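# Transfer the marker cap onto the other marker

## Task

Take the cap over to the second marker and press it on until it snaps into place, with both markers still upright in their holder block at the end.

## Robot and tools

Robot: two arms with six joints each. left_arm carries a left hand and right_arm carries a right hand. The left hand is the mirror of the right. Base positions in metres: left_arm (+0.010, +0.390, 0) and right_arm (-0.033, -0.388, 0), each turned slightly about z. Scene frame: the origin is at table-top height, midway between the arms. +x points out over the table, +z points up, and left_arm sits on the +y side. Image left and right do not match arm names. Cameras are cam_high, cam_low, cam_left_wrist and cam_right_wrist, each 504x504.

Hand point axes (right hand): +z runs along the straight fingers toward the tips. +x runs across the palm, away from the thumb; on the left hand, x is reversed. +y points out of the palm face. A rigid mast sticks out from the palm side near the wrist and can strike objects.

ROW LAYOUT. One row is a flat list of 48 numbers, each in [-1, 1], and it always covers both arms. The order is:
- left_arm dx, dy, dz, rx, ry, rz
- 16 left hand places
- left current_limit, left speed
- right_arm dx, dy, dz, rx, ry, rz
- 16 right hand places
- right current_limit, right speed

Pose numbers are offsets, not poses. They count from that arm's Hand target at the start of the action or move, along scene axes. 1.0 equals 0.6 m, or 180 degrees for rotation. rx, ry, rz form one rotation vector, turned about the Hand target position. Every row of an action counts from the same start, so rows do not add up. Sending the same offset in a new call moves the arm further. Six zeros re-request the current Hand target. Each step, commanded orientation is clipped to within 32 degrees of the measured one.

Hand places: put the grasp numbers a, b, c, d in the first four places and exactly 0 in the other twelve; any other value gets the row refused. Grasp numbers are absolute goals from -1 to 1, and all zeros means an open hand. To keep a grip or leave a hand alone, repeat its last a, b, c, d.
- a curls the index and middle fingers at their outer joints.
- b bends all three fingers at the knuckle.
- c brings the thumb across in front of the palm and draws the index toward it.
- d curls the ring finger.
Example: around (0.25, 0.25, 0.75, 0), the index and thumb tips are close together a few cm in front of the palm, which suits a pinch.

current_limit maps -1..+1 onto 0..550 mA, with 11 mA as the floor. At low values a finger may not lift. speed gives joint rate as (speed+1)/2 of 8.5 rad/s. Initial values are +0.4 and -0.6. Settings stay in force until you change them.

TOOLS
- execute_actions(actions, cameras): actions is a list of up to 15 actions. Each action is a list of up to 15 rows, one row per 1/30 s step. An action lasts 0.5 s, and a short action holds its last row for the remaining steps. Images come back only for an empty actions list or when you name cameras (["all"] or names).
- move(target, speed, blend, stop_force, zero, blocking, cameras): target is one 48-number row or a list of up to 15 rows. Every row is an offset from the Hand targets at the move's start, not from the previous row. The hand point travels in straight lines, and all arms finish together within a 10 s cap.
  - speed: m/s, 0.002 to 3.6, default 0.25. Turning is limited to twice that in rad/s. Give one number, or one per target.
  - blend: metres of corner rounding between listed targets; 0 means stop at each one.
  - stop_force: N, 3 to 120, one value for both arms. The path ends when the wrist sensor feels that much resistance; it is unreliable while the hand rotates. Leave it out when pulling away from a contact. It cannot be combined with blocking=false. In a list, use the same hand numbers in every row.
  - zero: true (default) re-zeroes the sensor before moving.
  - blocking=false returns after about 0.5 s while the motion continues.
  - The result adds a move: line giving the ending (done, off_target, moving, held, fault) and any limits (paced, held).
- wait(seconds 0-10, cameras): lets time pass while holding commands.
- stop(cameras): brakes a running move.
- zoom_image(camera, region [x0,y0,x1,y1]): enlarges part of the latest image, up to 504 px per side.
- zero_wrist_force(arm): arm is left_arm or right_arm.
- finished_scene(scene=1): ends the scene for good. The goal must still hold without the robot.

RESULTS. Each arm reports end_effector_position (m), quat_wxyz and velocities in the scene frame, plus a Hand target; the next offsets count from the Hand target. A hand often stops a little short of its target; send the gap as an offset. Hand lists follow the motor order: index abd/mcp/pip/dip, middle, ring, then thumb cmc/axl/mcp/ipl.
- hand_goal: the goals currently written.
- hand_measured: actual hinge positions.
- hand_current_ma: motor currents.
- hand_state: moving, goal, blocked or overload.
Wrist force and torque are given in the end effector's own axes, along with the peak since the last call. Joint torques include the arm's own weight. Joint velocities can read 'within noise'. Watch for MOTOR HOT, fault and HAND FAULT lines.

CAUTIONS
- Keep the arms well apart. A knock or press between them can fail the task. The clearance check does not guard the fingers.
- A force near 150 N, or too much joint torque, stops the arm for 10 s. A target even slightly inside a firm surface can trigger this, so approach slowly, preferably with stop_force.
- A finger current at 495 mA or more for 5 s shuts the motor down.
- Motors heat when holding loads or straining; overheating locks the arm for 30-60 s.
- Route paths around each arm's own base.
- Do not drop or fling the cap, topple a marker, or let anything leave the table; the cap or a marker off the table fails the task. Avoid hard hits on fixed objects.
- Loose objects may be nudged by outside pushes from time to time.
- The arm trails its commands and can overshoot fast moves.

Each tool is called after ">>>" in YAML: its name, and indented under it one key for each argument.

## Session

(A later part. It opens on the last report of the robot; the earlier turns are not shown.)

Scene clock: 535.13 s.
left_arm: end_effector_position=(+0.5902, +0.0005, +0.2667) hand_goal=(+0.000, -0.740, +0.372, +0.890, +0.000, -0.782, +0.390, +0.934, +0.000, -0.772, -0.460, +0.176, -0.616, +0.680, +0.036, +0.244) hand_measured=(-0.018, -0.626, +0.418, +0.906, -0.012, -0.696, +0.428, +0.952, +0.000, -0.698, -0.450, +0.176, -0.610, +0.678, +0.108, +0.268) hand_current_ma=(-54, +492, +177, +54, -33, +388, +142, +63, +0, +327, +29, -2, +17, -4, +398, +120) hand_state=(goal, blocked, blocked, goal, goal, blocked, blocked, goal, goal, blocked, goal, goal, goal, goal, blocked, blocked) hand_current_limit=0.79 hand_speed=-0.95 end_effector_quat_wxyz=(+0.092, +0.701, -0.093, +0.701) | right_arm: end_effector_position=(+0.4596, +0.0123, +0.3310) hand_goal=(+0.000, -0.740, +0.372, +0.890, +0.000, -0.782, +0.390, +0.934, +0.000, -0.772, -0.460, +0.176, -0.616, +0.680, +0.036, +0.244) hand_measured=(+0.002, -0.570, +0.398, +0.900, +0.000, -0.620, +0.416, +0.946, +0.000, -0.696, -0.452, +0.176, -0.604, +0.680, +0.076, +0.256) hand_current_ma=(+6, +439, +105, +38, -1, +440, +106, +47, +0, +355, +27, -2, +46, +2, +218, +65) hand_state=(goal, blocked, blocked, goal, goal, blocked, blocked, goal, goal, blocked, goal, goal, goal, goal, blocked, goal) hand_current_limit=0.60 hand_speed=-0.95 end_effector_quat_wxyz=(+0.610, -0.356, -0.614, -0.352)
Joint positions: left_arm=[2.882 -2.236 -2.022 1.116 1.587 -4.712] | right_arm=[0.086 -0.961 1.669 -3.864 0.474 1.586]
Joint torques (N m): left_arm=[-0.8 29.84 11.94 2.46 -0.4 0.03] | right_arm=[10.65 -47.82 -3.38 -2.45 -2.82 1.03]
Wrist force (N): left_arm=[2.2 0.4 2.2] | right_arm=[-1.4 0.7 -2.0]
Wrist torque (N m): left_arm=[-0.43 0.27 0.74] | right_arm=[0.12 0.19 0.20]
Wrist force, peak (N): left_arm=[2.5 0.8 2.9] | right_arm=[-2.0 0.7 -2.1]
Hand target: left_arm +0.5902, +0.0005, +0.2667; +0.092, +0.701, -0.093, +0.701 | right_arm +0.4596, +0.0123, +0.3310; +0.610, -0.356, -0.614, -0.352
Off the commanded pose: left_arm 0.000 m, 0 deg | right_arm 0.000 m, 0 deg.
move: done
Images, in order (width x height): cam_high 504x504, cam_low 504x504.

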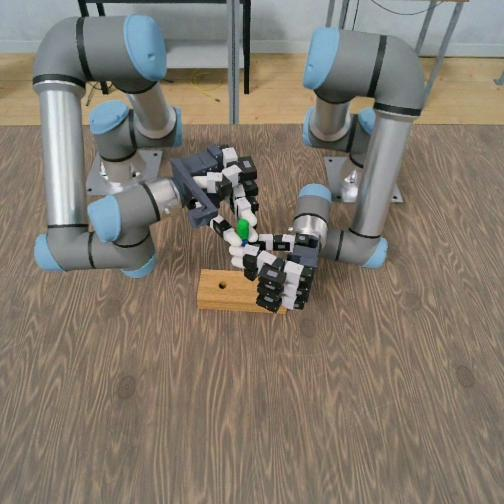

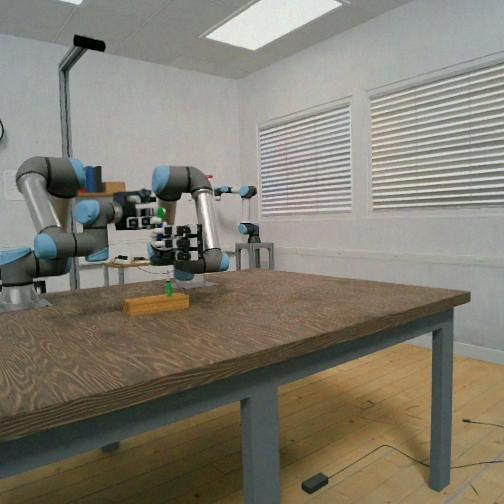

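>>> move:
  target:
    - [0,0,0,0,0,0, 0,0.95,0.78,0.65,0,0,0,0,0,0,0,0,0,0,0,0, 0.79,-0.95, 0,0,0.0001,0,0,0, 0,0.95,0.78,0.65,0,0,0,0,0,0,0,0,0,0,0,0, 0.79,-0.95]
    - [0,0,0,0,0,0, 0,0.95,0.78,0.65,0,0,0,0,0,0,0,0,0,0,0,0, 0.79,-0.95, 0,0,0.025,0,0,0, 0,0.95,0.78,0.65,0,0,0,0,0,0,0,0,0,0,0,0, 0.79,-0.95]
  speed: 0.01
  stop_force: 20
  cameras: ["cam_high","cam_low"]

>>> zoom_image:
  camera: "cam_low"
  region: [138, 185, 188, 235]

>>> zoom_image:
  camera: "cam_high"
  region: [205, 180, 285, 260]

Scene clock: 538.33 s.
left_arm: end_effector_position=(+0.5902, +0.0005, +0.2667) hand_goal=(+0.000, -0.740, +0.372, +0.890, +0.000, -0.782, +0.390, +0.934, +0.000, -0.772, -0.460, +0.176, -0.616, +0.680, +0.036, +0.244) hand_measured=(+0.020, -0.626, +0.420, +0.906, +0.012, -0.700, +0.428, +0.952, +0.000, -0.698, -0.450, +0.176, -0.578, +0.680, +0.108, +0.268) hand_current_ma=(+58, +492, +185, +56, +33, +370, +142, +63, +0, +327, +29, -2, +151, -1, +399, +121) hand_state=(goal, blocked, blocked, goal, goal, blocked, blocked, goal, goal, blocked, goal, goal, blocked, goal, blocked, blocked) hand_current_limit=0.79 hand_speed=-0.95 end_effector_quat_wxyz=(+0.092, +0.701, -0.093, +0.701) | right_arm: end_effector_position=(+0.4596, +0.0123, +0.3460) hand_goal=(+0.000, -0.740, +0.372, +0.890, +0.000, -0.782, +0.390, +0.934, +0.000, -0.772, -0.460, +0.176, -0.616, +0.680, +0.036, +0.244) hand_measured=(+0.024, -0.588, +0.402, +0.902, +0.024, -0.654, +0.420, +0.948, +0.000, -0.696, -0.452, +0.176, -0.552, +0.688, +0.088, +0.262) hand_current_ma=(+84, +492, +119, +43, +85, +492, +120, +54, +0, +355, +27, -2, +284, +37, +292, +93) hand_state=(blocked, blocked, blocked, goal, blocked, blocked, blocked, goal, goal, blocked, goal, goal, blocked, goal, blocked, goal) hand_current_limit=0.79 hand_speed=-0.95 end_effector_quat_wxyz=(+0.610, -0.356, -0.614, -0.352)
Joint positions: left_arm=[2.882 -2.236 -2.022 1.116 1.587 -4.712] | right_arm=[0.086 -0.983 1.66 -3.832 0.474 1.586]
Joint torques (N m): left_arm=[-1.36 29.67 11.72 2.6 -0.34 0.09] | right_arm=[7.68 -48.97 -27.83 3.07 -2.61 -1.56]
Wrist force (N): left_arm=[7.2 0.4 3.3] | right_arm=[-7.4 -0.4 -1.5]
Wrist torque (N m): left_arm=[-0.42 -0.10 0.56] | right_arm=[0.12 0.57 0.40]
Wrist force, peak (N): left_arm=[8.2 0.1 3.3] | right_arm=[-7.6 -0.5 -1.3]
Hand target: left_arm +0.5902, +0.0005, +0.2667; +0.092, +0.701, -0.093, +0.701 | right_arm +0.4596, +0.0123, +0.3460; +0.610, -0.356, -0.614, -0.352
Off the commanded pose: left_arm 0.000 m, 0 deg | right_arm 0.000 m, 0 deg.
move: done
Images, in order (width x height): cam_high 504x504, cam_low 504x504.

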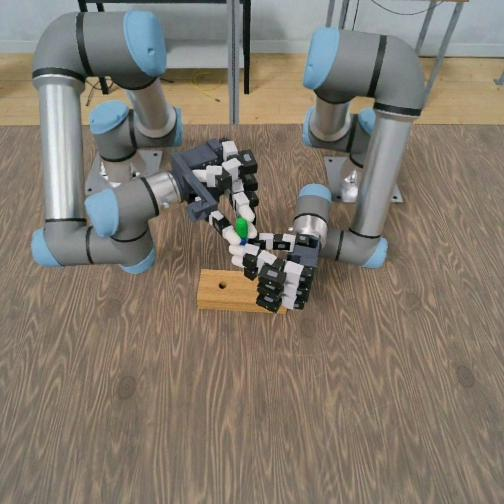

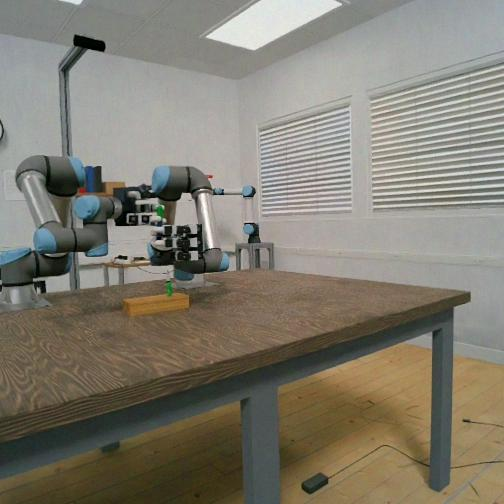

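Scaled by 10.080.

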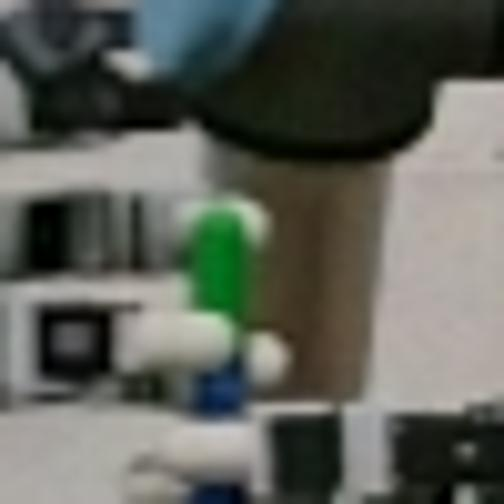

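Scaled by 6.300.

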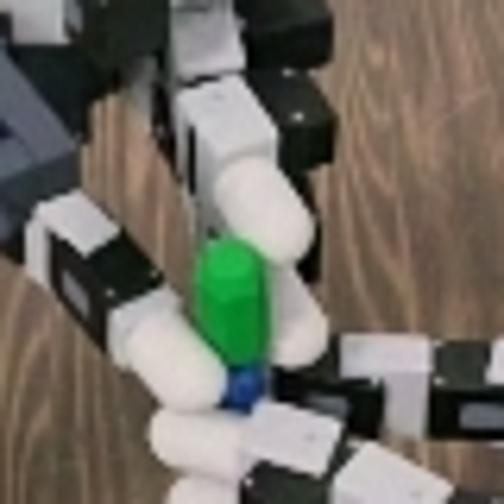

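>>> zoom_image:
  camera: "cam_high"
  region: [225, 210, 255, 250]

>>> zoom_image:
  camera: "cam_low"
  region: [145, 200, 175, 240]

Scaled by 12.600.

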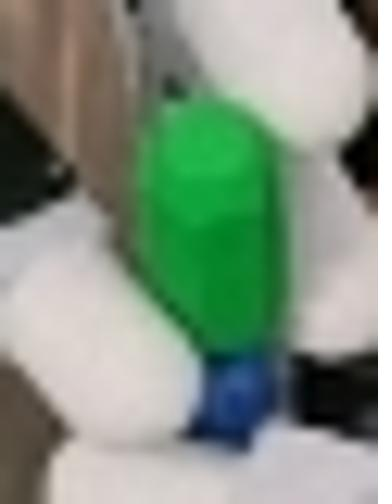

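Scaled by 12.600.

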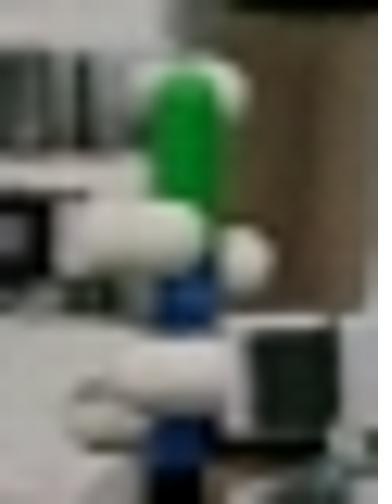

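>>> move:
  target:
    - [0,0,0,0,0,0, 0,0.95,0.78,0.65,0,0,0,0,0,0,0,0,0,0,0,0, 0.6,-0.95, 0,0,-0.008,0,0,0, 0,0.95,0.78,0.65,0,0,0,0,0,0,0,0,0,0,0,0, 0.6,-0.95]
  speed: 0.02
  cameras: ["cam_high","cam_low"]

>>> zoom_image:
  camera: "cam_low"
  region: [138, 185, 188, 235]

>>> zoom_image:
  camera: "cam_high"
  region: [205, 180, 285, 260]

Scene clock: 556.60 s.
left_arm: end_effector_position=(+0.5902, +0.0005, +0.2667) hand_goal=(+0.000, -0.740, +0.372, +0.890, +0.000, -0.782, +0.390, +0.934, +0.000, -0.772, -0.460, +0.176, -0.616, +0.680, +0.036, +0.244) hand_measured=(-0.004, -0.626, +0.420, +0.906, -0.010, -0.700, +0.428, +0.952, +0.000, -0.698, -0.450, +0.176, -0.590, +0.680, +0.108, +0.268) hand_current_ma=(-11, +440, +185, +56, -29, +363, +142, +63, +0, +327, +29, -2, +92, -2, +399, +121) hand_state=(goal, blocked, blocked, goal, goal, blocked, blocked, goal, goal, blocked, goal, goal, blocked, goal, blocked, blocked) hand_current_limit=0.60 hand_speed=-0.95 end_effector_quat_wxyz=(+0.092, +0.701, -0.093, +0.701) | right_arm: end_effector_position=(+0.4596, +0.0123, +0.3413) hand_goal=(+0.000, -0.740, +0.372, +0.890, +0.000, -0.782, +0.390, +0.934, +0.000, -0.772, -0.460, +0.176, -0.616, +0.680, +0.036, +0.244) hand_measured=(+0.006, -0.588, +0.402, +0.902, +0.008, -0.654, +0.420, +0.948, +0.000, -0.696, -0.452, +0.176, -0.560, +0.688, +0.088, +0.262) hand_current_ma=(+14, +440, +119, +43, +21, +440, +120, +54, +0, +355, +27, -2, +243, +37, +294, +94) hand_state=(goal, blocked, blocked, goal, goal, blocked, blocked, goal, goal, blocked, goal, goal, blocked, goal, blocked, goal) hand_current_limit=0.60 hand_speed=-0.95 end_effector_quat_wxyz=(+0.610, -0.356, -0.614, -0.352)
Joint positions: left_arm=[2.882 -2.236 -2.022 1.116 1.587 -4.712] | right_arm=[0.086 -0.976 1.663 -3.842 0.474 1.586]
Joint torques (N m): left_arm=[-1.13 29.82 12.01 2.42 -0.44 -0.24] | right_arm=[5.29 -28.6 -4.57 -2.55 -1.86 -1.6]
Wrist force (N): left_arm=[3.1 0.1 2.6] | right_arm=[-2.5 0.0 -1.9]
Wrist torque (N m): left_arm=[-0.44 0.15 0.73] | right_arm=[0.12 0.27 0.21]
Wrist force, peak (N): left_arm=[8.0 0.3 3.3] | right_arm=[-7.5 -0.2 -1.3]
Hand target: left_arm +0.5902, +0.0005, +0.2667; +0.092, +0.701, -0.093, +0.701 | right_arm +0.4596, +0.0123, +0.3412; +0.610, -0.356, -0.614, -0.352
Off the commanded pose: left_arm 0.000 m, 0 deg | right_arm 0.000 m, 0 deg.
move: done
Images, in order (width x height): cam_high 504x504, cam_low 504x504.

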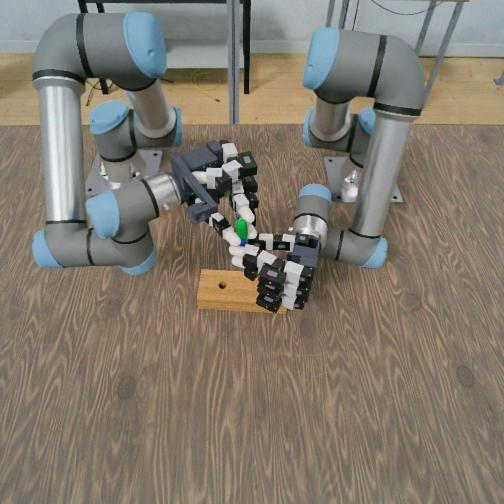

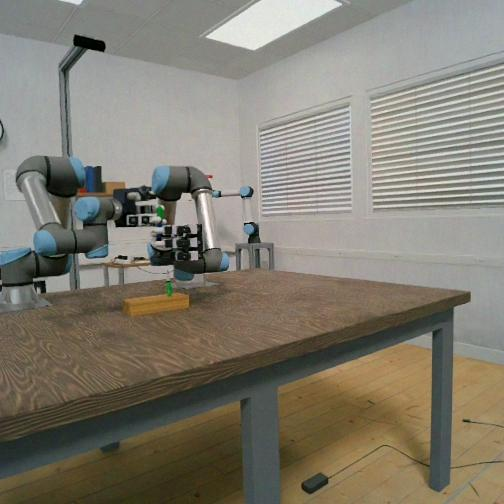

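Scaled by 10.080.

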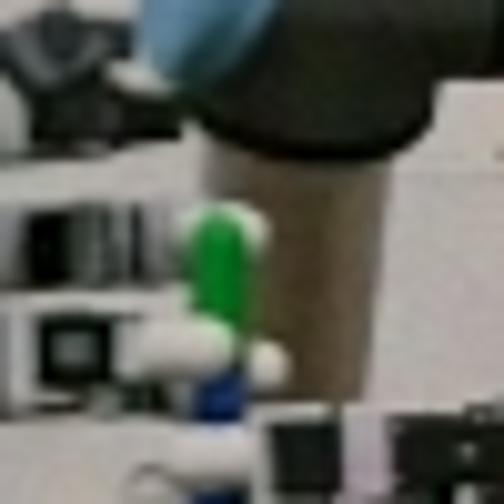

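Scaled by 6.300.

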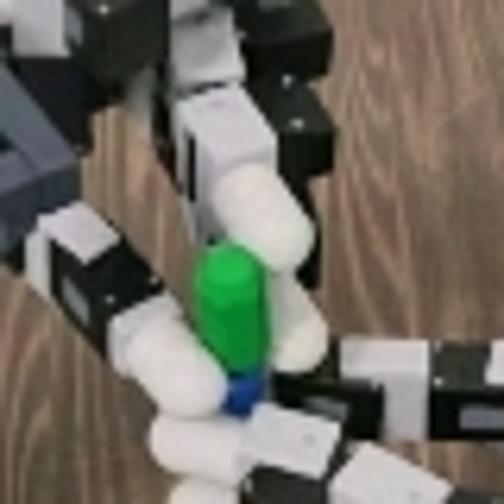

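>>> move:
  target:
    - [-0.029,0.0078,0,0,0,0, 0,0.62,0.78,0.65,0,0,0,0,0,0,0,0,0,0,0,0, 0.6,-0.85, 0,0,0,0,0,0, 0,0.95,0.78,0.65,0,0,0,0,0,0,0,0,0,0,0,0, 0.6,-0.95]
  speed: 0.03
  cameras: ["cam_high","cam_low"]

>>> zoom_image:
  camera: "cam_low"
  region: [138, 190, 208, 260]

>>> zoom_image:
  camera: "cam_high"
  region: [205, 190, 285, 270]

Scene clock: 559.20 s.
left_arm: end_effector_position=(+0.5728, +0.0052, +0.2667) hand_goal=(+0.000, -0.294, +0.272, +0.824, +0.000, -0.204, +0.456, +0.934, +0.000, -0.278, -0.460, +0.110, -0.616, +0.680, +0.036, +0.178) hand_measured=(-0.006, -0.296, +0.276, +0.826, -0.010, -0.206, +0.458, +0.936, +0.000, -0.280, -0.456, +0.112, -0.622, +0.680, +0.040, +0.180) hand_current_ma=(-16, -7, +9, +7, -30, -7, +7, +8, +0, -7, +9, +7, -19, +0, +16, +9) hand_state=(goal, goal, goal, goal, goal, goal, goal, goal, goal, goal, goal, goal, goal, goal, goal, goal) hand_current_limit=0.60 hand_speed=-0.85 end_effector_quat_wxyz=(+0.092, +0.701, -0.093, +0.701) | right_arm: end_effector_position=(+0.4596, +0.0123, +0.3412) hand_goal=(+0.000, -0.740, +0.372, +0.890, +0.000, -0.782, +0.390, +0.934, +0.000, -0.772, -0.460, +0.176, -0.616, +0.680, +0.036, +0.244) hand_measured=(-0.014, -0.588, +0.404, +0.902, -0.004, -0.682, +0.420, +0.948, +0.000, -0.696, -0.452, +0.176, -0.560, +0.688, +0.092, +0.264) hand_current_ma=(-47, +440, +129, +49, -9, +440, +120, +54, +0, +355, +27, -2, +241, +37, +320, +103) hand_state=(goal, blocked, blocked, goal, goal, blocked, blocked, goal, goal, blocked, goal, goal, blocked, goal, blocked, goal) hand_current_limit=0.60 hand_speed=-0.95 end_effector_quat_wxyz=(+0.610, -0.356, -0.614, -0.352)
Joint positions: left_arm=[2.881 -2.216 -2.073 1.147 1.588 -4.712] | right_arm=[0.086 -0.976 1.663 -3.843 0.474 1.586]
Joint torques (N m): left_arm=[-6.05 43.55 1.91 3.84 1.18 0.02] | right_arm=[3.6 -29.86 -6.7 -2.06 -1 0.5]
Wrist force (N): left_arm=[2.7 0.4 2.3] | right_arm=[-1.9 0.6 -2.2]
Wrist torque (N m): left_arm=[-0.45 0.12 0.75] | right_arm=[0.19 0.27 0.19]
Wrist force, peak (N): left_arm=[3.5 -0.2 3.5] | right_arm=[-2.8 0.9 -2.2]
Hand target: left_arm +0.5728, +0.0052, +0.2667; +0.092, +0.701, -0.093, +0.701 | right_arm +0.4596, +0.0123, +0.3412; +0.610, -0.356, -0.614, -0.352
Off the commanded pose: left_arm 0.000 m, 0 deg | right_arm 0.000 m, 0 deg.
move: done
Images, in order (width x height): cam_high 504x504, cam_low 504x504.

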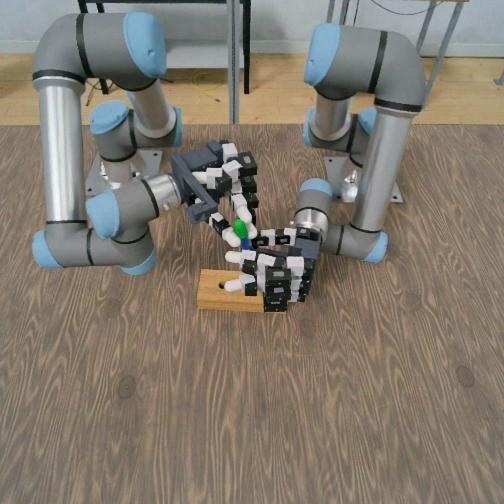

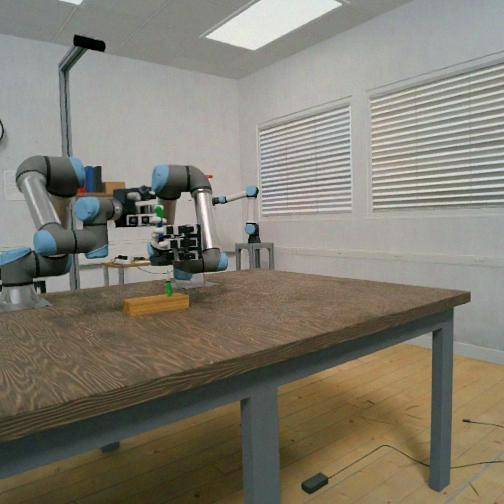

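Scaled by 7.200.

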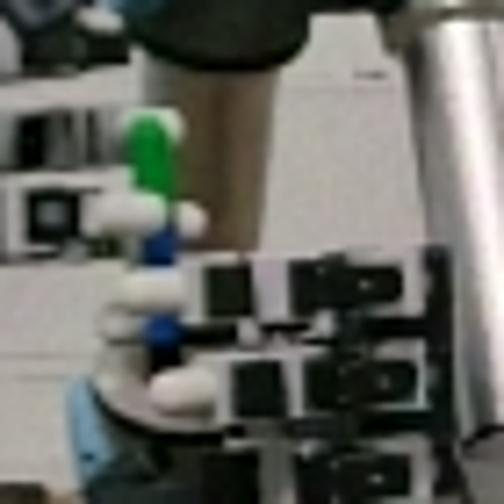

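Scaled by 6.300.

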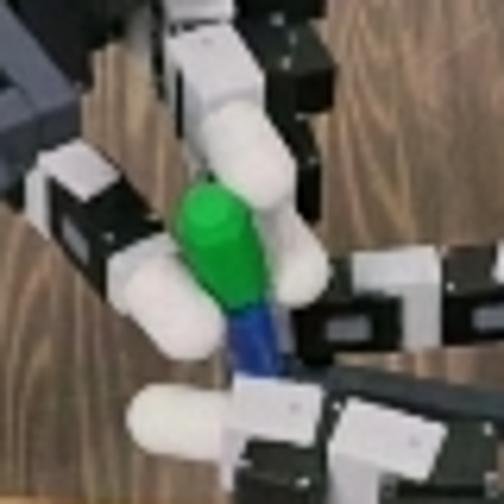

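>>> zoom_image:
  camera: "cam_high"
  region: [225, 210, 260, 255]

>>> zoom_image:
  camera: "cam_low"
  region: [145, 200, 180, 245]

Scaled by 11.200.

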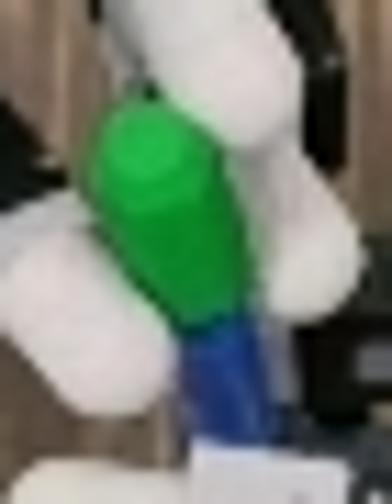

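Scaled by 11.200.

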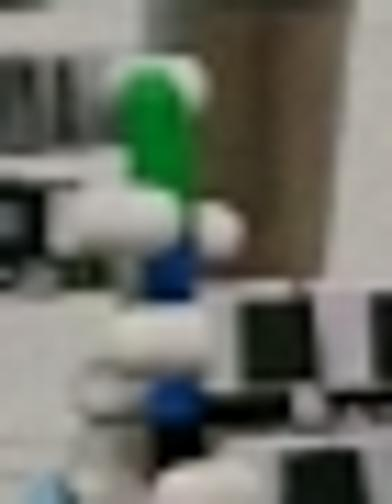

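>>> move:
  target: [0,0,0,0,0,0, 0,0.62,0.78,0.65,0,0,0,0,0,0,0,0,0,0,0,0, 0.6,-0.85, 0.0022,-0.0015,-0.0417,-0.0617,-0.0877,0, 0,0.95,0.78,0.65,0,0,0,0,0,0,0,0,0,0,0,0, 0.6,-0.95]
  speed: 0.12
  cameras: ["cam_high","cam_low"]

>>> zoom_image:
  camera: "cam_low"
  region: [138, 190, 208, 260]

>>> zoom_image:
  camera: "cam_high"
  region: [205, 190, 285, 270]

Scene clock: 563.77 s.
left_arm: end_effector_position=(+0.5728, +0.0052, +0.2667) hand_goal=(+0.000, -0.294, +0.272, +0.824, +0.000, -0.204, +0.456, +0.934, +0.000, -0.278, -0.460, +0.110, -0.616, +0.680, +0.036, +0.178) hand_measured=(-0.006, -0.296, +0.276, +0.826, -0.010, -0.206, +0.458, +0.936, +0.000, -0.280, -0.456, +0.112, -0.622, +0.680, +0.038, +0.180) hand_current_ma=(-16, -7, +9, +7, -30, -7, +7, +8, +0, -7, +9, +7, -21, +0, +9, +7) hand_state=(goal, goal, goal, goal, goal, goal, goal, goal, goal, goal, goal, goal, goal, goal, goal, goal) hand_current_limit=0.60 hand_speed=-0.85 end_effector_quat_wxyz=(+0.092, +0.701, -0.093, +0.701) | right_arm: end_effector_position=(+0.4609, +0.0114, +0.3162) hand_goal=(+0.000, -0.740, +0.372, +0.890, +0.000, -0.782, +0.390, +0.934, +0.000, -0.772, -0.460, +0.176, -0.616, +0.680, +0.036, +0.244) hand_measured=(-0.016, -0.588, +0.406, +0.904, -0.004, -0.684, +0.420, +0.948, +0.000, -0.696, -0.452, +0.176, -0.560, +0.688, +0.092, +0.264) hand_current_ma=(-57, +440, +135, +50, -12, +440, +120, +54, +0, +355, +27, -2, +241, +37, +320, +103) hand_state=(goal, blocked, blocked, goal, goal, blocked, blocked, goal, goal, blocked, goal, goal, blocked, goal, blocked, goal) hand_current_limit=0.60 hand_speed=-0.95 end_effector_quat_wxyz=(-0.483, +0.362, +0.723, +0.337)
Joint positions: left_arm=[2.881 -2.216 -2.073 1.147 1.588 -4.712] | right_arm=[0.104 -0.948 1.456 -4.304 0.526 2.011]
Joint torques (N m): left_arm=[-1.74 44.18 2.61 3.79 -0.49 -0.25] | right_arm=[11.82 -48.57 -25.29 -0.83 1.52 1.08]
Wrist force (N): left_arm=[2.8 0.6 2.3] | right_arm=[-2.0 -0.3 -1.3]
Wrist torque (N m): left_arm=[-0.43 0.11 0.76] | right_arm=[0.09 0.31 0.11]
Wrist force, peak (N): left_arm=[2.9 0.3 2.6] | right_arm=[-2.4 0.6 -1.9]
Hand target: left_arm +0.5728, +0.0052, +0.2667; +0.092, +0.701, -0.093, +0.701 | right_arm +0.4609, +0.0114, +0.3162; -0.483, +0.362, +0.723, +0.337
Off the commanded pose: left_arm 0.000 m, 0 deg | right_arm 0.000 m, 0 deg.
move: done
Images, in order (width x height): cam_high 504x504, cam_low 504x504.

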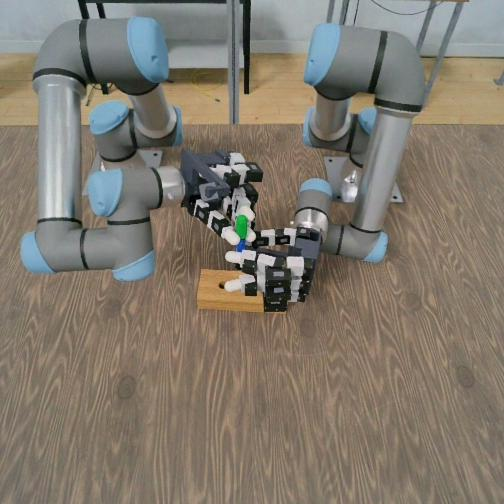

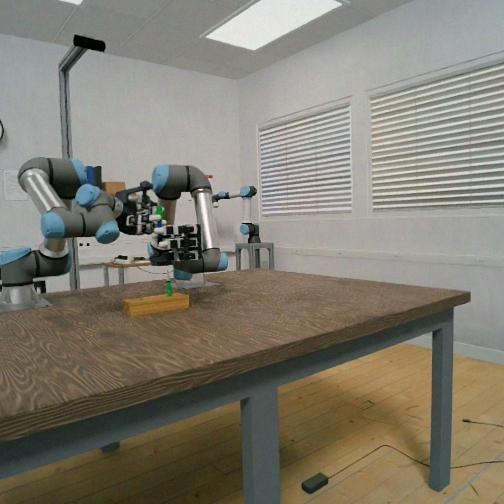

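Scaled by 7.200.

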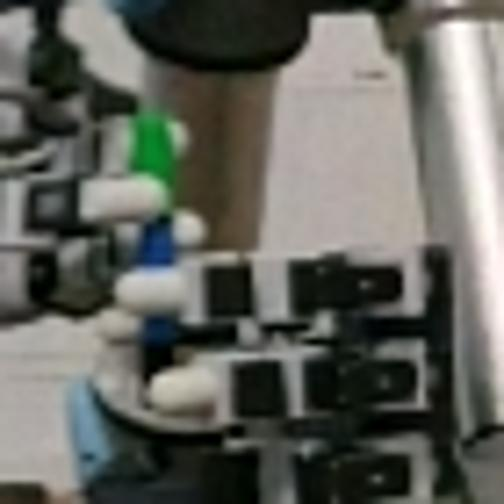

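Scaled by 6.300.

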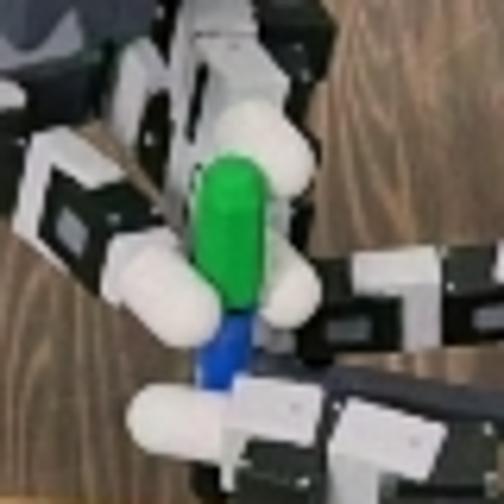

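>>> move:
  target: [0,0,0.0117,0,0,0, 0,0.72,0.78,0.65,0,0,0,0,0,0,0,0,0,0,0,0, 0.6,-0.85, 0,0,0,0,0,0, 0,0.95,0.78,0.65,0,0,0,0,0,0,0,0,0,0,0,0, 0.6,-0.95]
  speed: 0.05

>>> move:
  target: [0.026,-0.007,0,0,0,0, 0,0.95,0.78,0.65,0,0,0,0,0,0,0,0,0,0,0,0, 0.6,-0.95, 0,0,0,0,0,0, 0,0.95,0.78,0.65,0,0,0,0,0,0,0,0,0,0,0,0, 0.6,-0.95]
  speed: 0.008
  cameras: ["cam_high","cam_low"]

>>> zoom_image:
  camera: "cam_low"
  region: [138, 190, 208, 260]

>>> zoom_image:
  camera: "cam_high"
  region: [205, 190, 285, 270]

Scene clock: 568.20 s.
left_arm: end_effector_position=(+0.5728, +0.0052, +0.2736) hand_goal=(+0.000, -0.430, +0.302, +0.844, +0.000, -0.380, +0.436, +0.934, +0.000, -0.428, -0.460, +0.130, -0.616, +0.680, +0.036, +0.198) hand_measured=(-0.018, -0.374, +0.316, +0.848, -0.010, -0.378, +0.438, +0.936, +0.000, -0.426, -0.456, +0.128, -0.642, +0.680, +0.038, +0.196) hand_current_ma=(-52, +241, +44, +8, -30, +7, +7, +8, +0, +7, +8, -7, -98, -2, +7, -7) hand_state=(goal, blocked, goal, goal, goal, goal, goal, goal, goal, goal, goal, goal, blocked, goal, goal, goal) hand_current_limit=0.60 hand_speed=-0.85 end_effector_quat_wxyz=(+0.092, +0.701, -0.093, +0.701) | right_arm: end_effector_position=(+0.4609, +0.0114, +0.3162) hand_goal=(+0.000, -0.740, +0.372, +0.890, +0.000, -0.782, +0.390, +0.934, +0.000, -0.772, -0.460, +0.176, -0.616, +0.680, +0.036, +0.244) hand_measured=(-0.034, -0.588, +0.410, +0.906, -0.008, -0.702, +0.420, +0.948, +0.000, -0.696, -0.452, +0.176, -0.560, +0.688, +0.092, +0.264) hand_current_ma=(-120, +440, +157, +63, -22, +379, +120, +54, +0, +355, +27, -2, +241, +36, +320, +103) hand_state=(blocked, blocked, blocked, goal, goal, blocked, blocked, goal, goal, blocked, goal, goal, blocked, goal, blocked, goal) hand_current_limit=0.60 hand_speed=-0.95 end_effector_quat_wxyz=(-0.483, +0.362, +0.723, +0.337)
Joint positions: left_arm=[2.881 -2.199 -2.074 1.131 1.588 -4.712] | right_arm=[0.104 -0.948 1.456 -4.304 0.526 2.012]
Joint torques (N m): left_arm=[1.42 45.45 3.59 0.18 -0.96 -0.66] | right_arm=[9.84 -46.94 -25.98 -0.84 1.17 1.15]
Wrist force (N): left_arm=[0.8 -0.2 3.6] | right_arm=[0.7 -1.4 -1.5]
Wrist torque (N m): left_arm=[-0.45 0.21 0.82] | right_arm=[0.03 0.19 0.10]
Wrist force, peak (N): left_arm=[1.7 0.5 3.9] | right_arm=[-2.3 -0.7 -1.2]
Hand target: left_arm +0.5728, +0.0052, +0.2737; +0.092, +0.701, -0.093, +0.701 | right_arm +0.4609, +0.0114, +0.3162; -0.483, +0.362, +0.723, +0.337
Off the commanded pose: left_arm 0.000 m, 0 deg | right_arm 0.000 m, 0 deg.
move: done

Scene clock: 570.50 s.
left_arm: end_effector_position=(+0.5884, +0.0010, +0.2737) hand_goal=(+0.000, -0.740, +0.372, +0.890, +0.000, -0.782, +0.390, +0.934, +0.000, -0.772, -0.460, +0.176, -0.616, +0.680, +0.036, +0.244) hand_measured=(-0.020, -0.566, +0.400, +0.898, -0.008, -0.636, +0.414, +0.944, +0.000, -0.698, -0.450, +0.176, -0.638, +0.680, +0.066, +0.252) hand_current_ma=(-63, +439, +100, +28, -20, +440, +89, +32, +0, +326, +28, -2, -77, -3, +142, +35) hand_state=(blocked, blocked, blocked, goal, goal, blocked, blocked, goal, goal, blocked, goal, goal, blocked, goal, blocked, goal) hand_current_limit=0.60 hand_speed=-0.95 end_effector_quat_wxyz=(+0.092, +0.701, -0.093, +0.701) | right_arm: end_effector_position=(+0.4609, +0.0114, +0.3162) hand_goal=(+0.000, -0.740, +0.372, +0.890, +0.000, -0.782, +0.390, +0.934, +0.000, -0.772, -0.460, +0.176, -0.616, +0.680, +0.036, +0.244) hand_measured=(-0.052, -0.588, +0.420, +0.910, -0.006, -0.726, +0.420, +0.948, +0.000, -0.696, -0.452, +0.176, -0.560, +0.686, +0.092, +0.264) hand_current_ma=(-188, +440, +204, +75, -20, +257, +120, +54, +0, +355, +27, -2, +243, +30, +320, +103) hand_state=(blocked, blocked, blocked, goal, goal, blocked, blocked, goal, goal, blocked, goal, goal, blocked, goal, blocked, goal) hand_current_limit=0.60 hand_speed=-0.95 end_effector_quat_wxyz=(-0.483, +0.362, +0.723, +0.337)
Joint positions: left_arm=[2.882 -2.217 -2.028 1.103 1.587 -4.712] | right_arm=[0.104 -0.948 1.456 -4.304 0.526 2.012]
Joint torques (N m): left_arm=[6.99 23.61 20.65 -0.53 -1.65 -0.74] | right_arm=[4.15 -41.64 -23.11 -0.89 0.04 0.96]
Wrist force (N): left_arm=[2.2 1.5 3.4] | right_arm=[-1.1 -0.6 -0.5]
Wrist torque (N m): left_arm=[-0.36 0.24 0.76] | right_arm=[0.12 0.33 0.08]
Wrist force, peak (N): left_arm=[1.9 1.5 4.9] | right_arm=[0.5 -1.5 -1.7]
Hand target: left_arm +0.5884, +0.0010, +0.2737; +0.092, +0.701, -0.093, +0.701 | right_arm +0.4609, +0.0114, +0.3162; -0.483, +0.362, +0.723, +0.337
Off the commanded pose: left_arm 0.000 m, 0 deg | right_arm 0.000 m, 0 deg.
move: done
Images, in order (width x height): cam_high 504x504, cam_low 504x504.

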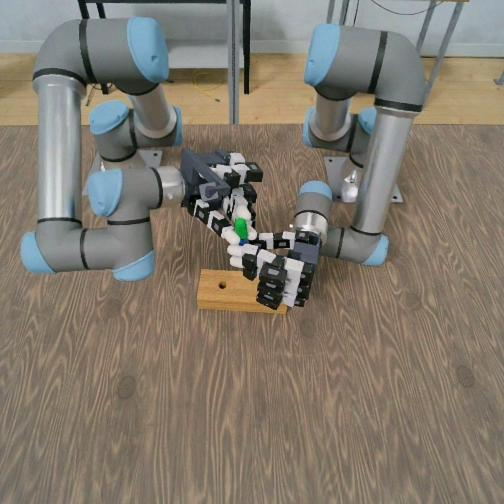

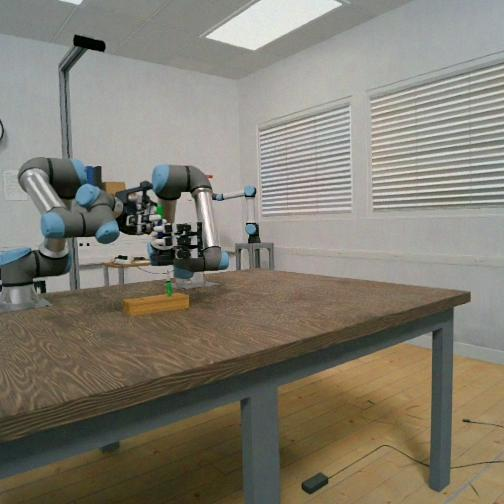

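Scaled by 7.200.

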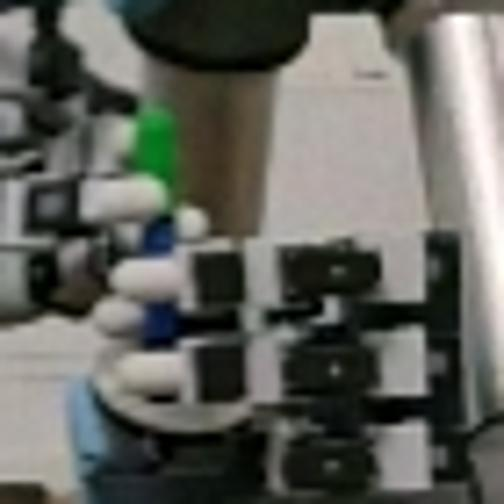

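Scaled by 6.300.

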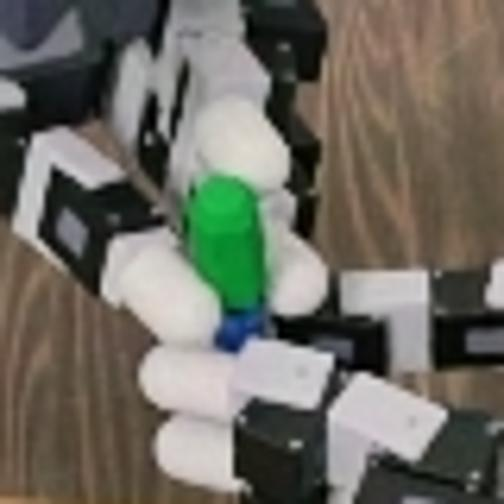

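>>> move:
  target:
    - [0,0,0,0,0,0, 0,0.95,0.78,0.65,0,0,0,0,0,0,0,0,0,0,0,0, 0.6,-0.95, 0.0113,-0.021,0.0077,0,0,0, 0,0.60,0.78,0.65,0,0,0,0,0,0,0,0,0,0,0,0, 0.6,-0.88]
  speed: 0.015
  cameras: ["cam_high","cam_low"]

>>> zoom_image:
  camera: "cam_high"
  region: [205, 190, 285, 270]

>>> zoom_image:
  camera: "cam_low"
  region: [138, 190, 208, 260]

Scene clock: 573.73 s.
left_arm: end_effector_position=(+0.5885, +0.0010, +0.2737) hand_goal=(+0.000, -0.740, +0.372, +0.890, +0.000, -0.782, +0.390, +0.934, +0.000, -0.772, -0.460, +0.176, -0.616, +0.680, +0.036, +0.244) hand_measured=(-0.018, -0.614, +0.400, +0.898, -0.012, -0.654, +0.416, +0.944, +0.000, -0.698, -0.450, +0.176, -0.644, +0.678, +0.094, +0.262) hand_current_ma=(-53, +440, +101, +28, -34, +440, +95, +34, +0, +326, +28, -2, -106, -7, +313, +91) hand_state=(goal, blocked, blocked, goal, goal, blocked, blocked, goal, goal, blocked, goal, goal, blocked, goal, blocked, goal) hand_current_limit=0.60 hand_speed=-0.95 end_effector_quat_wxyz=(+0.092, +0.701, -0.093, +0.701) | right_arm: end_effector_position=(+0.4677, -0.0012, +0.3208) hand_goal=(+0.000, -0.268, +0.266, +0.820, +0.000, -0.170, +0.460, +0.934, +0.000, -0.248, -0.460, +0.106, -0.616, +0.680, +0.036, +0.174) hand_measured=(-0.030, -0.308, +0.256, +0.820, +0.002, -0.170, +0.458, +0.936, +0.000, -0.248, -0.458, +0.108, -0.598, +0.684, +0.036, +0.176) hand_current_ma=(-104, -180, -34, -1, +3, +3, -4, +10, +0, +0, +8, +8, +69, +19, +3, +6) hand_state=(blocked, blocked, goal, goal, goal, goal, goal, goal, goal, goal, goal, goal, goal, goal, goal, goal) hand_current_limit=0.60 hand_speed=-0.88 end_effector_quat_wxyz=(-0.483, +0.362, +0.723, +0.337)
Joint positions: left_arm=[2.882 -2.217 -2.028 1.103 1.587 -4.712] | right_arm=[0.08 -0.95 1.45 -4.272 0.546 1.983]
Joint torques (N m): left_arm=[4.65 31.29 20.41 3 -1.07 -0.87] | right_arm=[-9.84 -48.06 -25.84 4.75 1.95 -1.54]
Wrist force (N): left_arm=[0.2 0.2 2.2] | right_arm=[0.2 -0.1 -2.4]
Wrist torque (N m): left_arm=[-0.46 0.44 0.77] | right_arm=[0.08 0.14 0.14]
Wrist force, peak (N): left_arm=[1.0 1.9 4.1] | right_arm=[0.5 -0.5 -3.1]
Hand target: left_arm +0.5884, +0.0010, +0.2737; +0.092, +0.701, -0.093, +0.701 | right_arm +0.4677, -0.0012, +0.3208; -0.483, +0.362, +0.723, +0.337
Off the commanded pose: left_arm 0.000 m, 0 deg | right_arm 0.000 m, 0 deg.
move: done
Images, in order (width x height): cam_high 504x504, cam_low 504x504.

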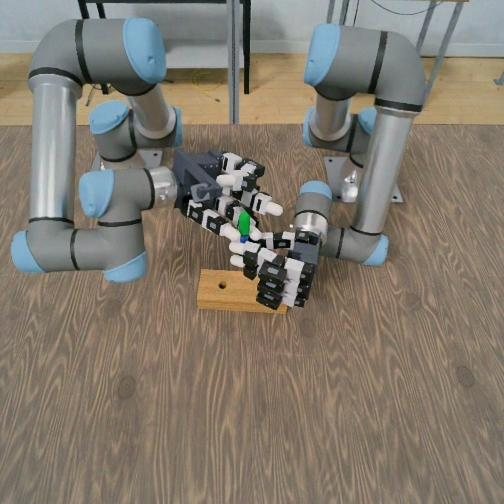

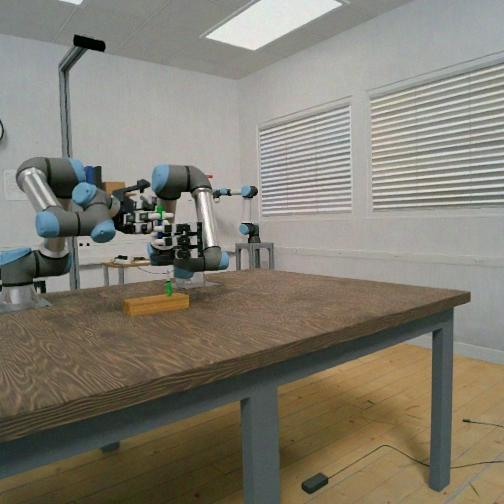

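Scaled by 6.300.

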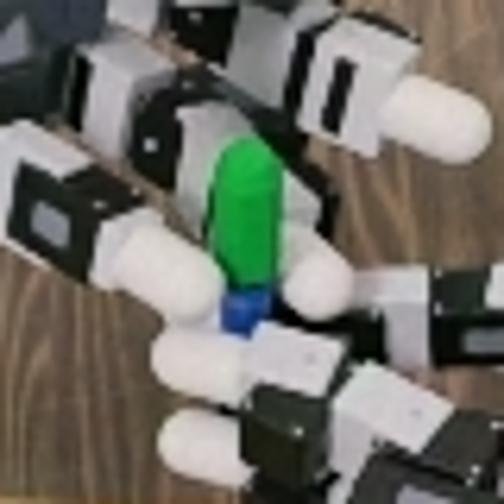

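Scaled by 7.200.

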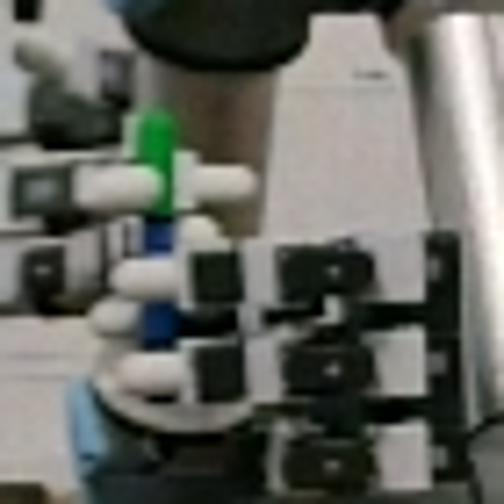

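>>> move:
  target:
    - [0,0,0,0,0,0, 0,0.95,0.78,0.65,0,0,0,0,0,0,0,0,0,0,0,0, 0.6,-0.95, 0,0,0.1667,0,0,0, 0,0.60,0.78,0.65,0,0,0,0,0,0,0,0,0,0,0,0, 0.6,-0.88]
    - [0,0,0,0,0,0, 0,0.95,0.78,0.65,0,0,0,0,0,0,0,0,0,0,0,0, 0.6,-0.95, 0.0947,0.0337,0.1737,0.075,0.0794,-0.081, 0,0.60,0.78,0.65,0,0,0,0,0,0,0,0,0,0,0,0, 0.6,-0.88]
  speed: [0.1,0.15]
  blend: 0.01
  cameras: ["cam_high","cam_low","cam_right_wrist"]

>>> zoom_image:
  camera: "cam_high"
  region: [205, 160, 305, 260]

>>> zoom_image:
  camera: "cam_low"
  region: [128, 165, 208, 245]

Scene clock: 579.50 s.
left_arm: end_effector_position=(+0.5884, +0.0010, +0.2737) hand_goal=(+0.000, -0.740, +0.372, +0.890, +0.000, -0.782, +0.390, +0.934, +0.000, -0.772, -0.460, +0.176, -0.616, +0.680, +0.036, +0.244) hand_measured=(-0.018, -0.614, +0.400, +0.898, -0.012, -0.656, +0.416, +0.944, +0.000, -0.698, -0.450, +0.176, -0.644, +0.678, +0.096, +0.264) hand_current_ma=(-52, +440, +103, +28, -33, +440, +95, +34, +0, +326, +28, -2, -101, -7, +317, +91) hand_state=(goal, blocked, blocked, goal, goal, blocked, blocked, goal, goal, blocked, goal, goal, blocked, goal, blocked, goal) hand_current_limit=0.60 hand_speed=-0.95 end_effector_quat_wxyz=(+0.092, +0.701, -0.093, +0.701) | right_arm: end_effector_position=(+0.5245, +0.0190, +0.4250) hand_goal=(+0.000, -0.268, +0.266, +0.820, +0.000, -0.170, +0.460, +0.934, +0.000, -0.248, -0.460, +0.106, -0.616, +0.680, +0.036, +0.174) hand_measured=(+0.002, -0.268, +0.264, +0.820, +0.002, -0.170, +0.458, +0.936, +0.000, -0.248, -0.458, +0.108, -0.600, +0.684, +0.036, +0.176) hand_current_ma=(+4, +2, -7, -1, +4, +3, -4, +9, +0, +1, +8, +8, +66, +19, +2, +6) hand_state=(goal, goal, goal, goal, goal, goal, goal, goal, goal, goal, goal, goal, goal, goal, goal, goal) hand_current_limit=0.60 hand_speed=-0.88 end_effector_quat_wxyz=(+0.561, -0.430, -0.561, -0.430)
Joint positions: left_arm=[2.882 -2.217 -2.028 1.103 1.587 -4.712] | right_arm=[0.093 -1.081 1.586 -3.646 0.209 1.57]
Joint torques (N m): left_arm=[0.01 44.82 20.29 3.21 0.63 -0.85] | right_arm=[10.49 -45.6 -7.86 2.69 -2.98 -1.74]
Wrist force (N): left_arm=[2.5 0.7 2.7] | right_arm=[-1.9 0.3 -1.2]
Wrist torque (N m): left_arm=[-0.42 0.24 0.74] | right_arm=[0.09 0.20 0.23]
Wrist force, peak (N): left_arm=[2.6 0.6 2.8] | right_arm=[0.6 -0.2 -2.9]
Hand target: left_arm +0.5884, +0.0010, +0.2737; +0.092, +0.701, -0.093, +0.701 | right_arm +0.5245, +0.0190, +0.4250; +0.561, -0.430, -0.561, -0.430
Off the commanded pose: left_arm 0.000 m, 0 deg | right_arm 0.000 m, 0 deg.
move: done
Images, in order (width x height): cam_high 504x504, cam_low 504x504, cam_right_wrist 504x504.

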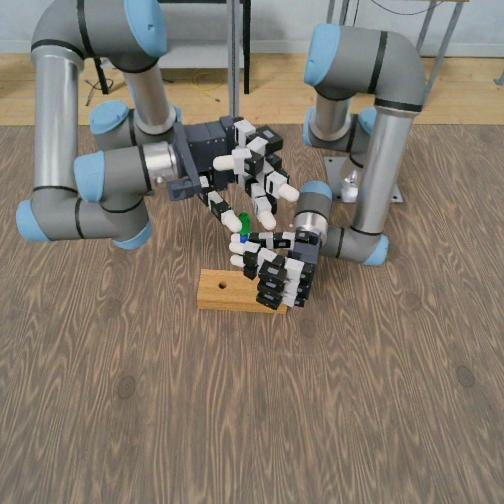

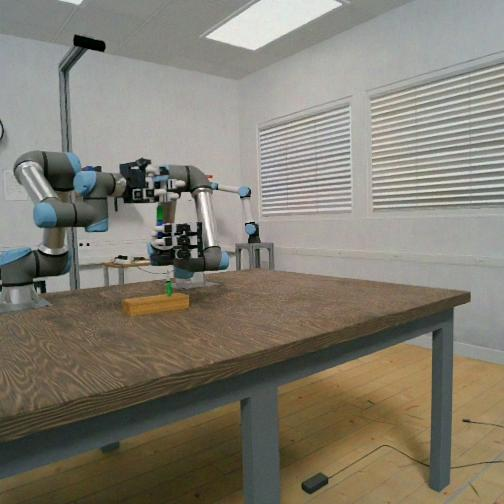

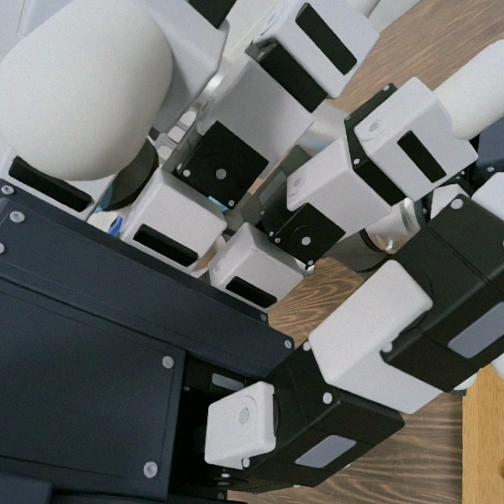

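Scaled by 5.040.

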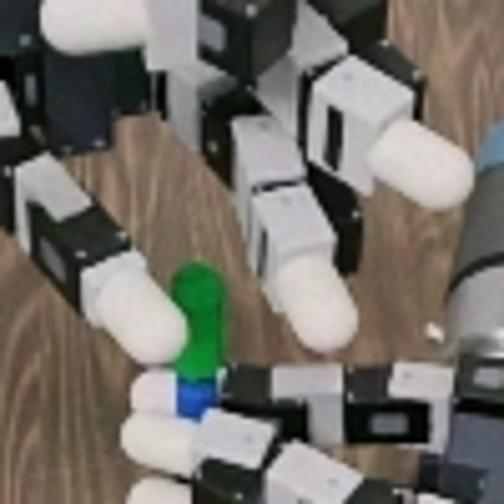

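Scaled by 6.300.

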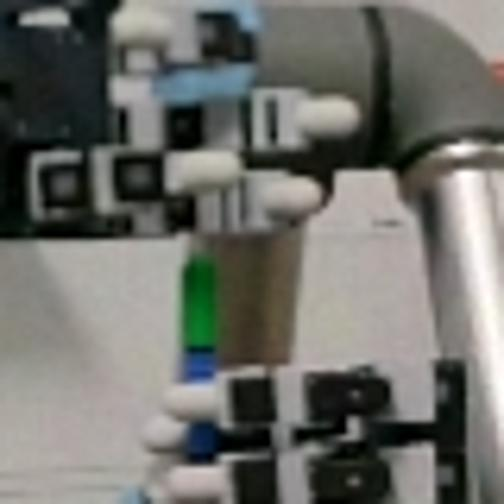

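>>> move:
  target:
    - [0,0,0,0,0,0, 0,0.95,0.78,0.65,0,0,0,0,0,0,0,0,0,0,0,0, 0.6,-0.95, -0.0283,0.0083,0,0,0,0, 0,0.60,0.78,0.65,0,0,0,0,0,0,0,0,0,0,0,0, 0.6,-0.88]
    - [0,0,0,0,0,0, 0,0.95,0.78,0.65,0,0,0,0,0,0,0,0,0,0,0,0, 0.6,-0.95, -0.0283,0.0083,-0.075,0,0,0, 0,0.60,0.78,0.65,0,0,0,0,0,0,0,0,0,0,0,0, 0.6,-0.88]
  speed: [0.06,0.06]
  stop_force: 4
  cameras: ["cam_high","cam_low","cam_right_wrist"]

>>> zoom_image:
  camera: "cam_high"
  region: [205, 170, 305, 270]

>>> zoom_image:
  camera: "cam_low"
  region: [128, 175, 208, 255]

Scene clock: 584.30 s.
left_arm: end_effector_position=(+0.5884, +0.0010, +0.2737) hand_goal=(+0.000, -0.740, +0.372, +0.890, +0.000, -0.782, +0.390, +0.934, +0.000, -0.772, -0.460, +0.176, -0.616, +0.680, +0.036, +0.244) hand_measured=(-0.018, -0.614, +0.400, +0.898, -0.012, -0.656, +0.416, +0.944, +0.000, -0.698, -0.450, +0.176, -0.644, +0.678, +0.096, +0.264) hand_current_ma=(-52, +440, +103, +28, -33, +440, +95, +34, +0, +326, +28, -2, -101, -7, +317, +91) hand_state=(goal, blocked, blocked, goal, goal, blocked, blocked, goal, goal, blocked, goal, goal, blocked, goal, blocked, goal) hand_current_limit=0.60 hand_speed=-0.95 end_effector_quat_wxyz=(+0.092, +0.701, -0.093, +0.701) | right_arm: end_effector_position=(+0.5075, +0.0240, +0.3800) hand_goal=(+0.000, -0.268, +0.266, +0.820, +0.000, -0.170, +0.460, +0.934, +0.000, -0.248, -0.460, +0.106, -0.616, +0.680, +0.036, +0.174) hand_measured=(+0.002, -0.268, +0.264, +0.820, +0.002, -0.170, +0.458, +0.936, +0.000, -0.248, -0.458, +0.108, -0.600, +0.684, +0.036, +0.176) hand_current_ma=(+4, +2, -7, -1, +4, +3, -4, +9, +0, +1, +8, +8, +66, +19, +2, +6) hand_state=(goal, goal, goal, goal, goal, goal, goal, goal, goal, goal, goal, goal, goal, goal, goal, goal) hand_current_limit=0.60 hand_speed=-0.88 end_effector_quat_wxyz=(+0.561, -0.430, -0.561, -0.430)
Joint positions: left_arm=[2.882 -2.217 -2.028 1.103 1.587 -4.712] | right_arm=[0.104 -1.055 1.68 -3.764 0.197 1.568]
Joint torques (N m): left_arm=[-1.06 44.2 19.89 3.38 0.85 -0.94] | right_arm=[5.67 -26.18 -12.5 -3.04 -2.97 1]
Wrist force (N): left_arm=[2.5 0.5 2.7] | right_arm=[-1.4 0.3 -1.7]
Wrist torque (N m): left_arm=[-0.45 0.23 0.74] | right_arm=[0.12 0.14 0.18]
Wrist force, peak (N): left_arm=[2.7 0.6 2.9] | right_arm=[-2.2 0.6 -1.5]
Hand target: left_arm +0.5884, +0.0010, +0.2737; +0.092, +0.701, -0.093, +0.701 | right_arm +0.5075, +0.0240, +0.3800; +0.561, -0.430, -0.561, -0.430
Off the commanded pose: left_arm 0.000 m, 0 deg | right_arm 0.000 m, 0 deg.
move: done
Images, in order (width x height): cam_high 504x504, cam_low 504x504, cam_right_wrist 504x504.

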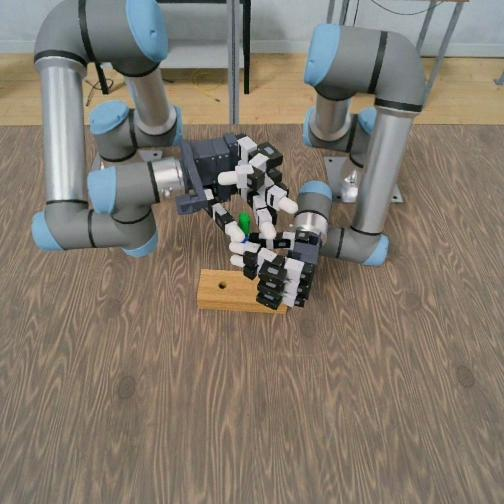

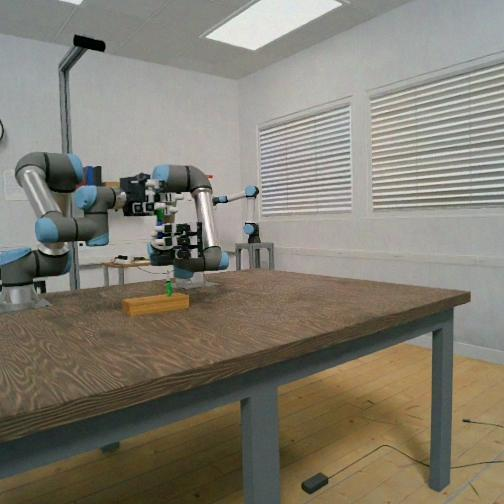

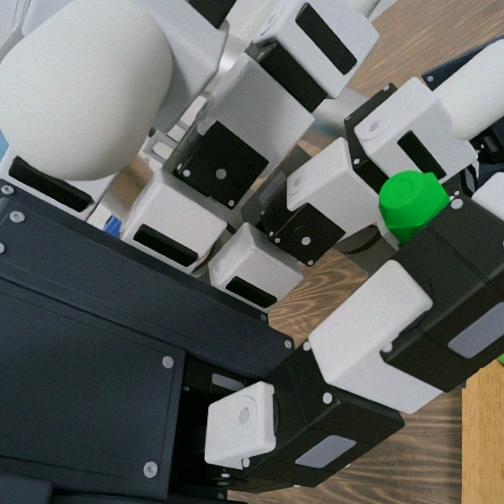

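Scaled by 5.040.

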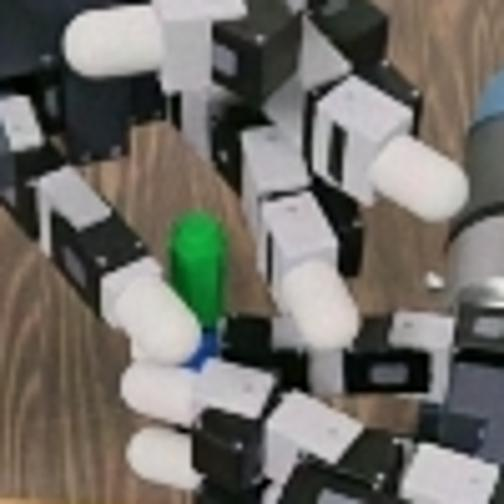

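Scaled by 6.300.

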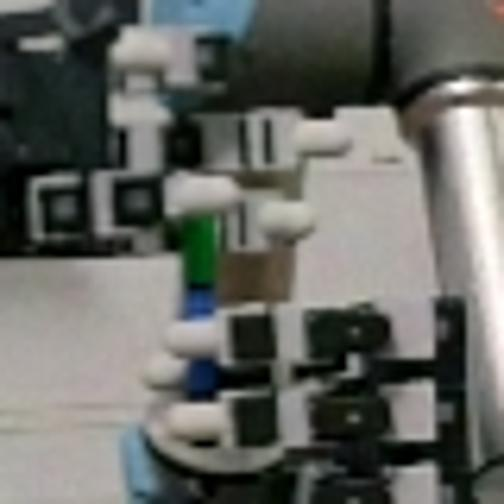

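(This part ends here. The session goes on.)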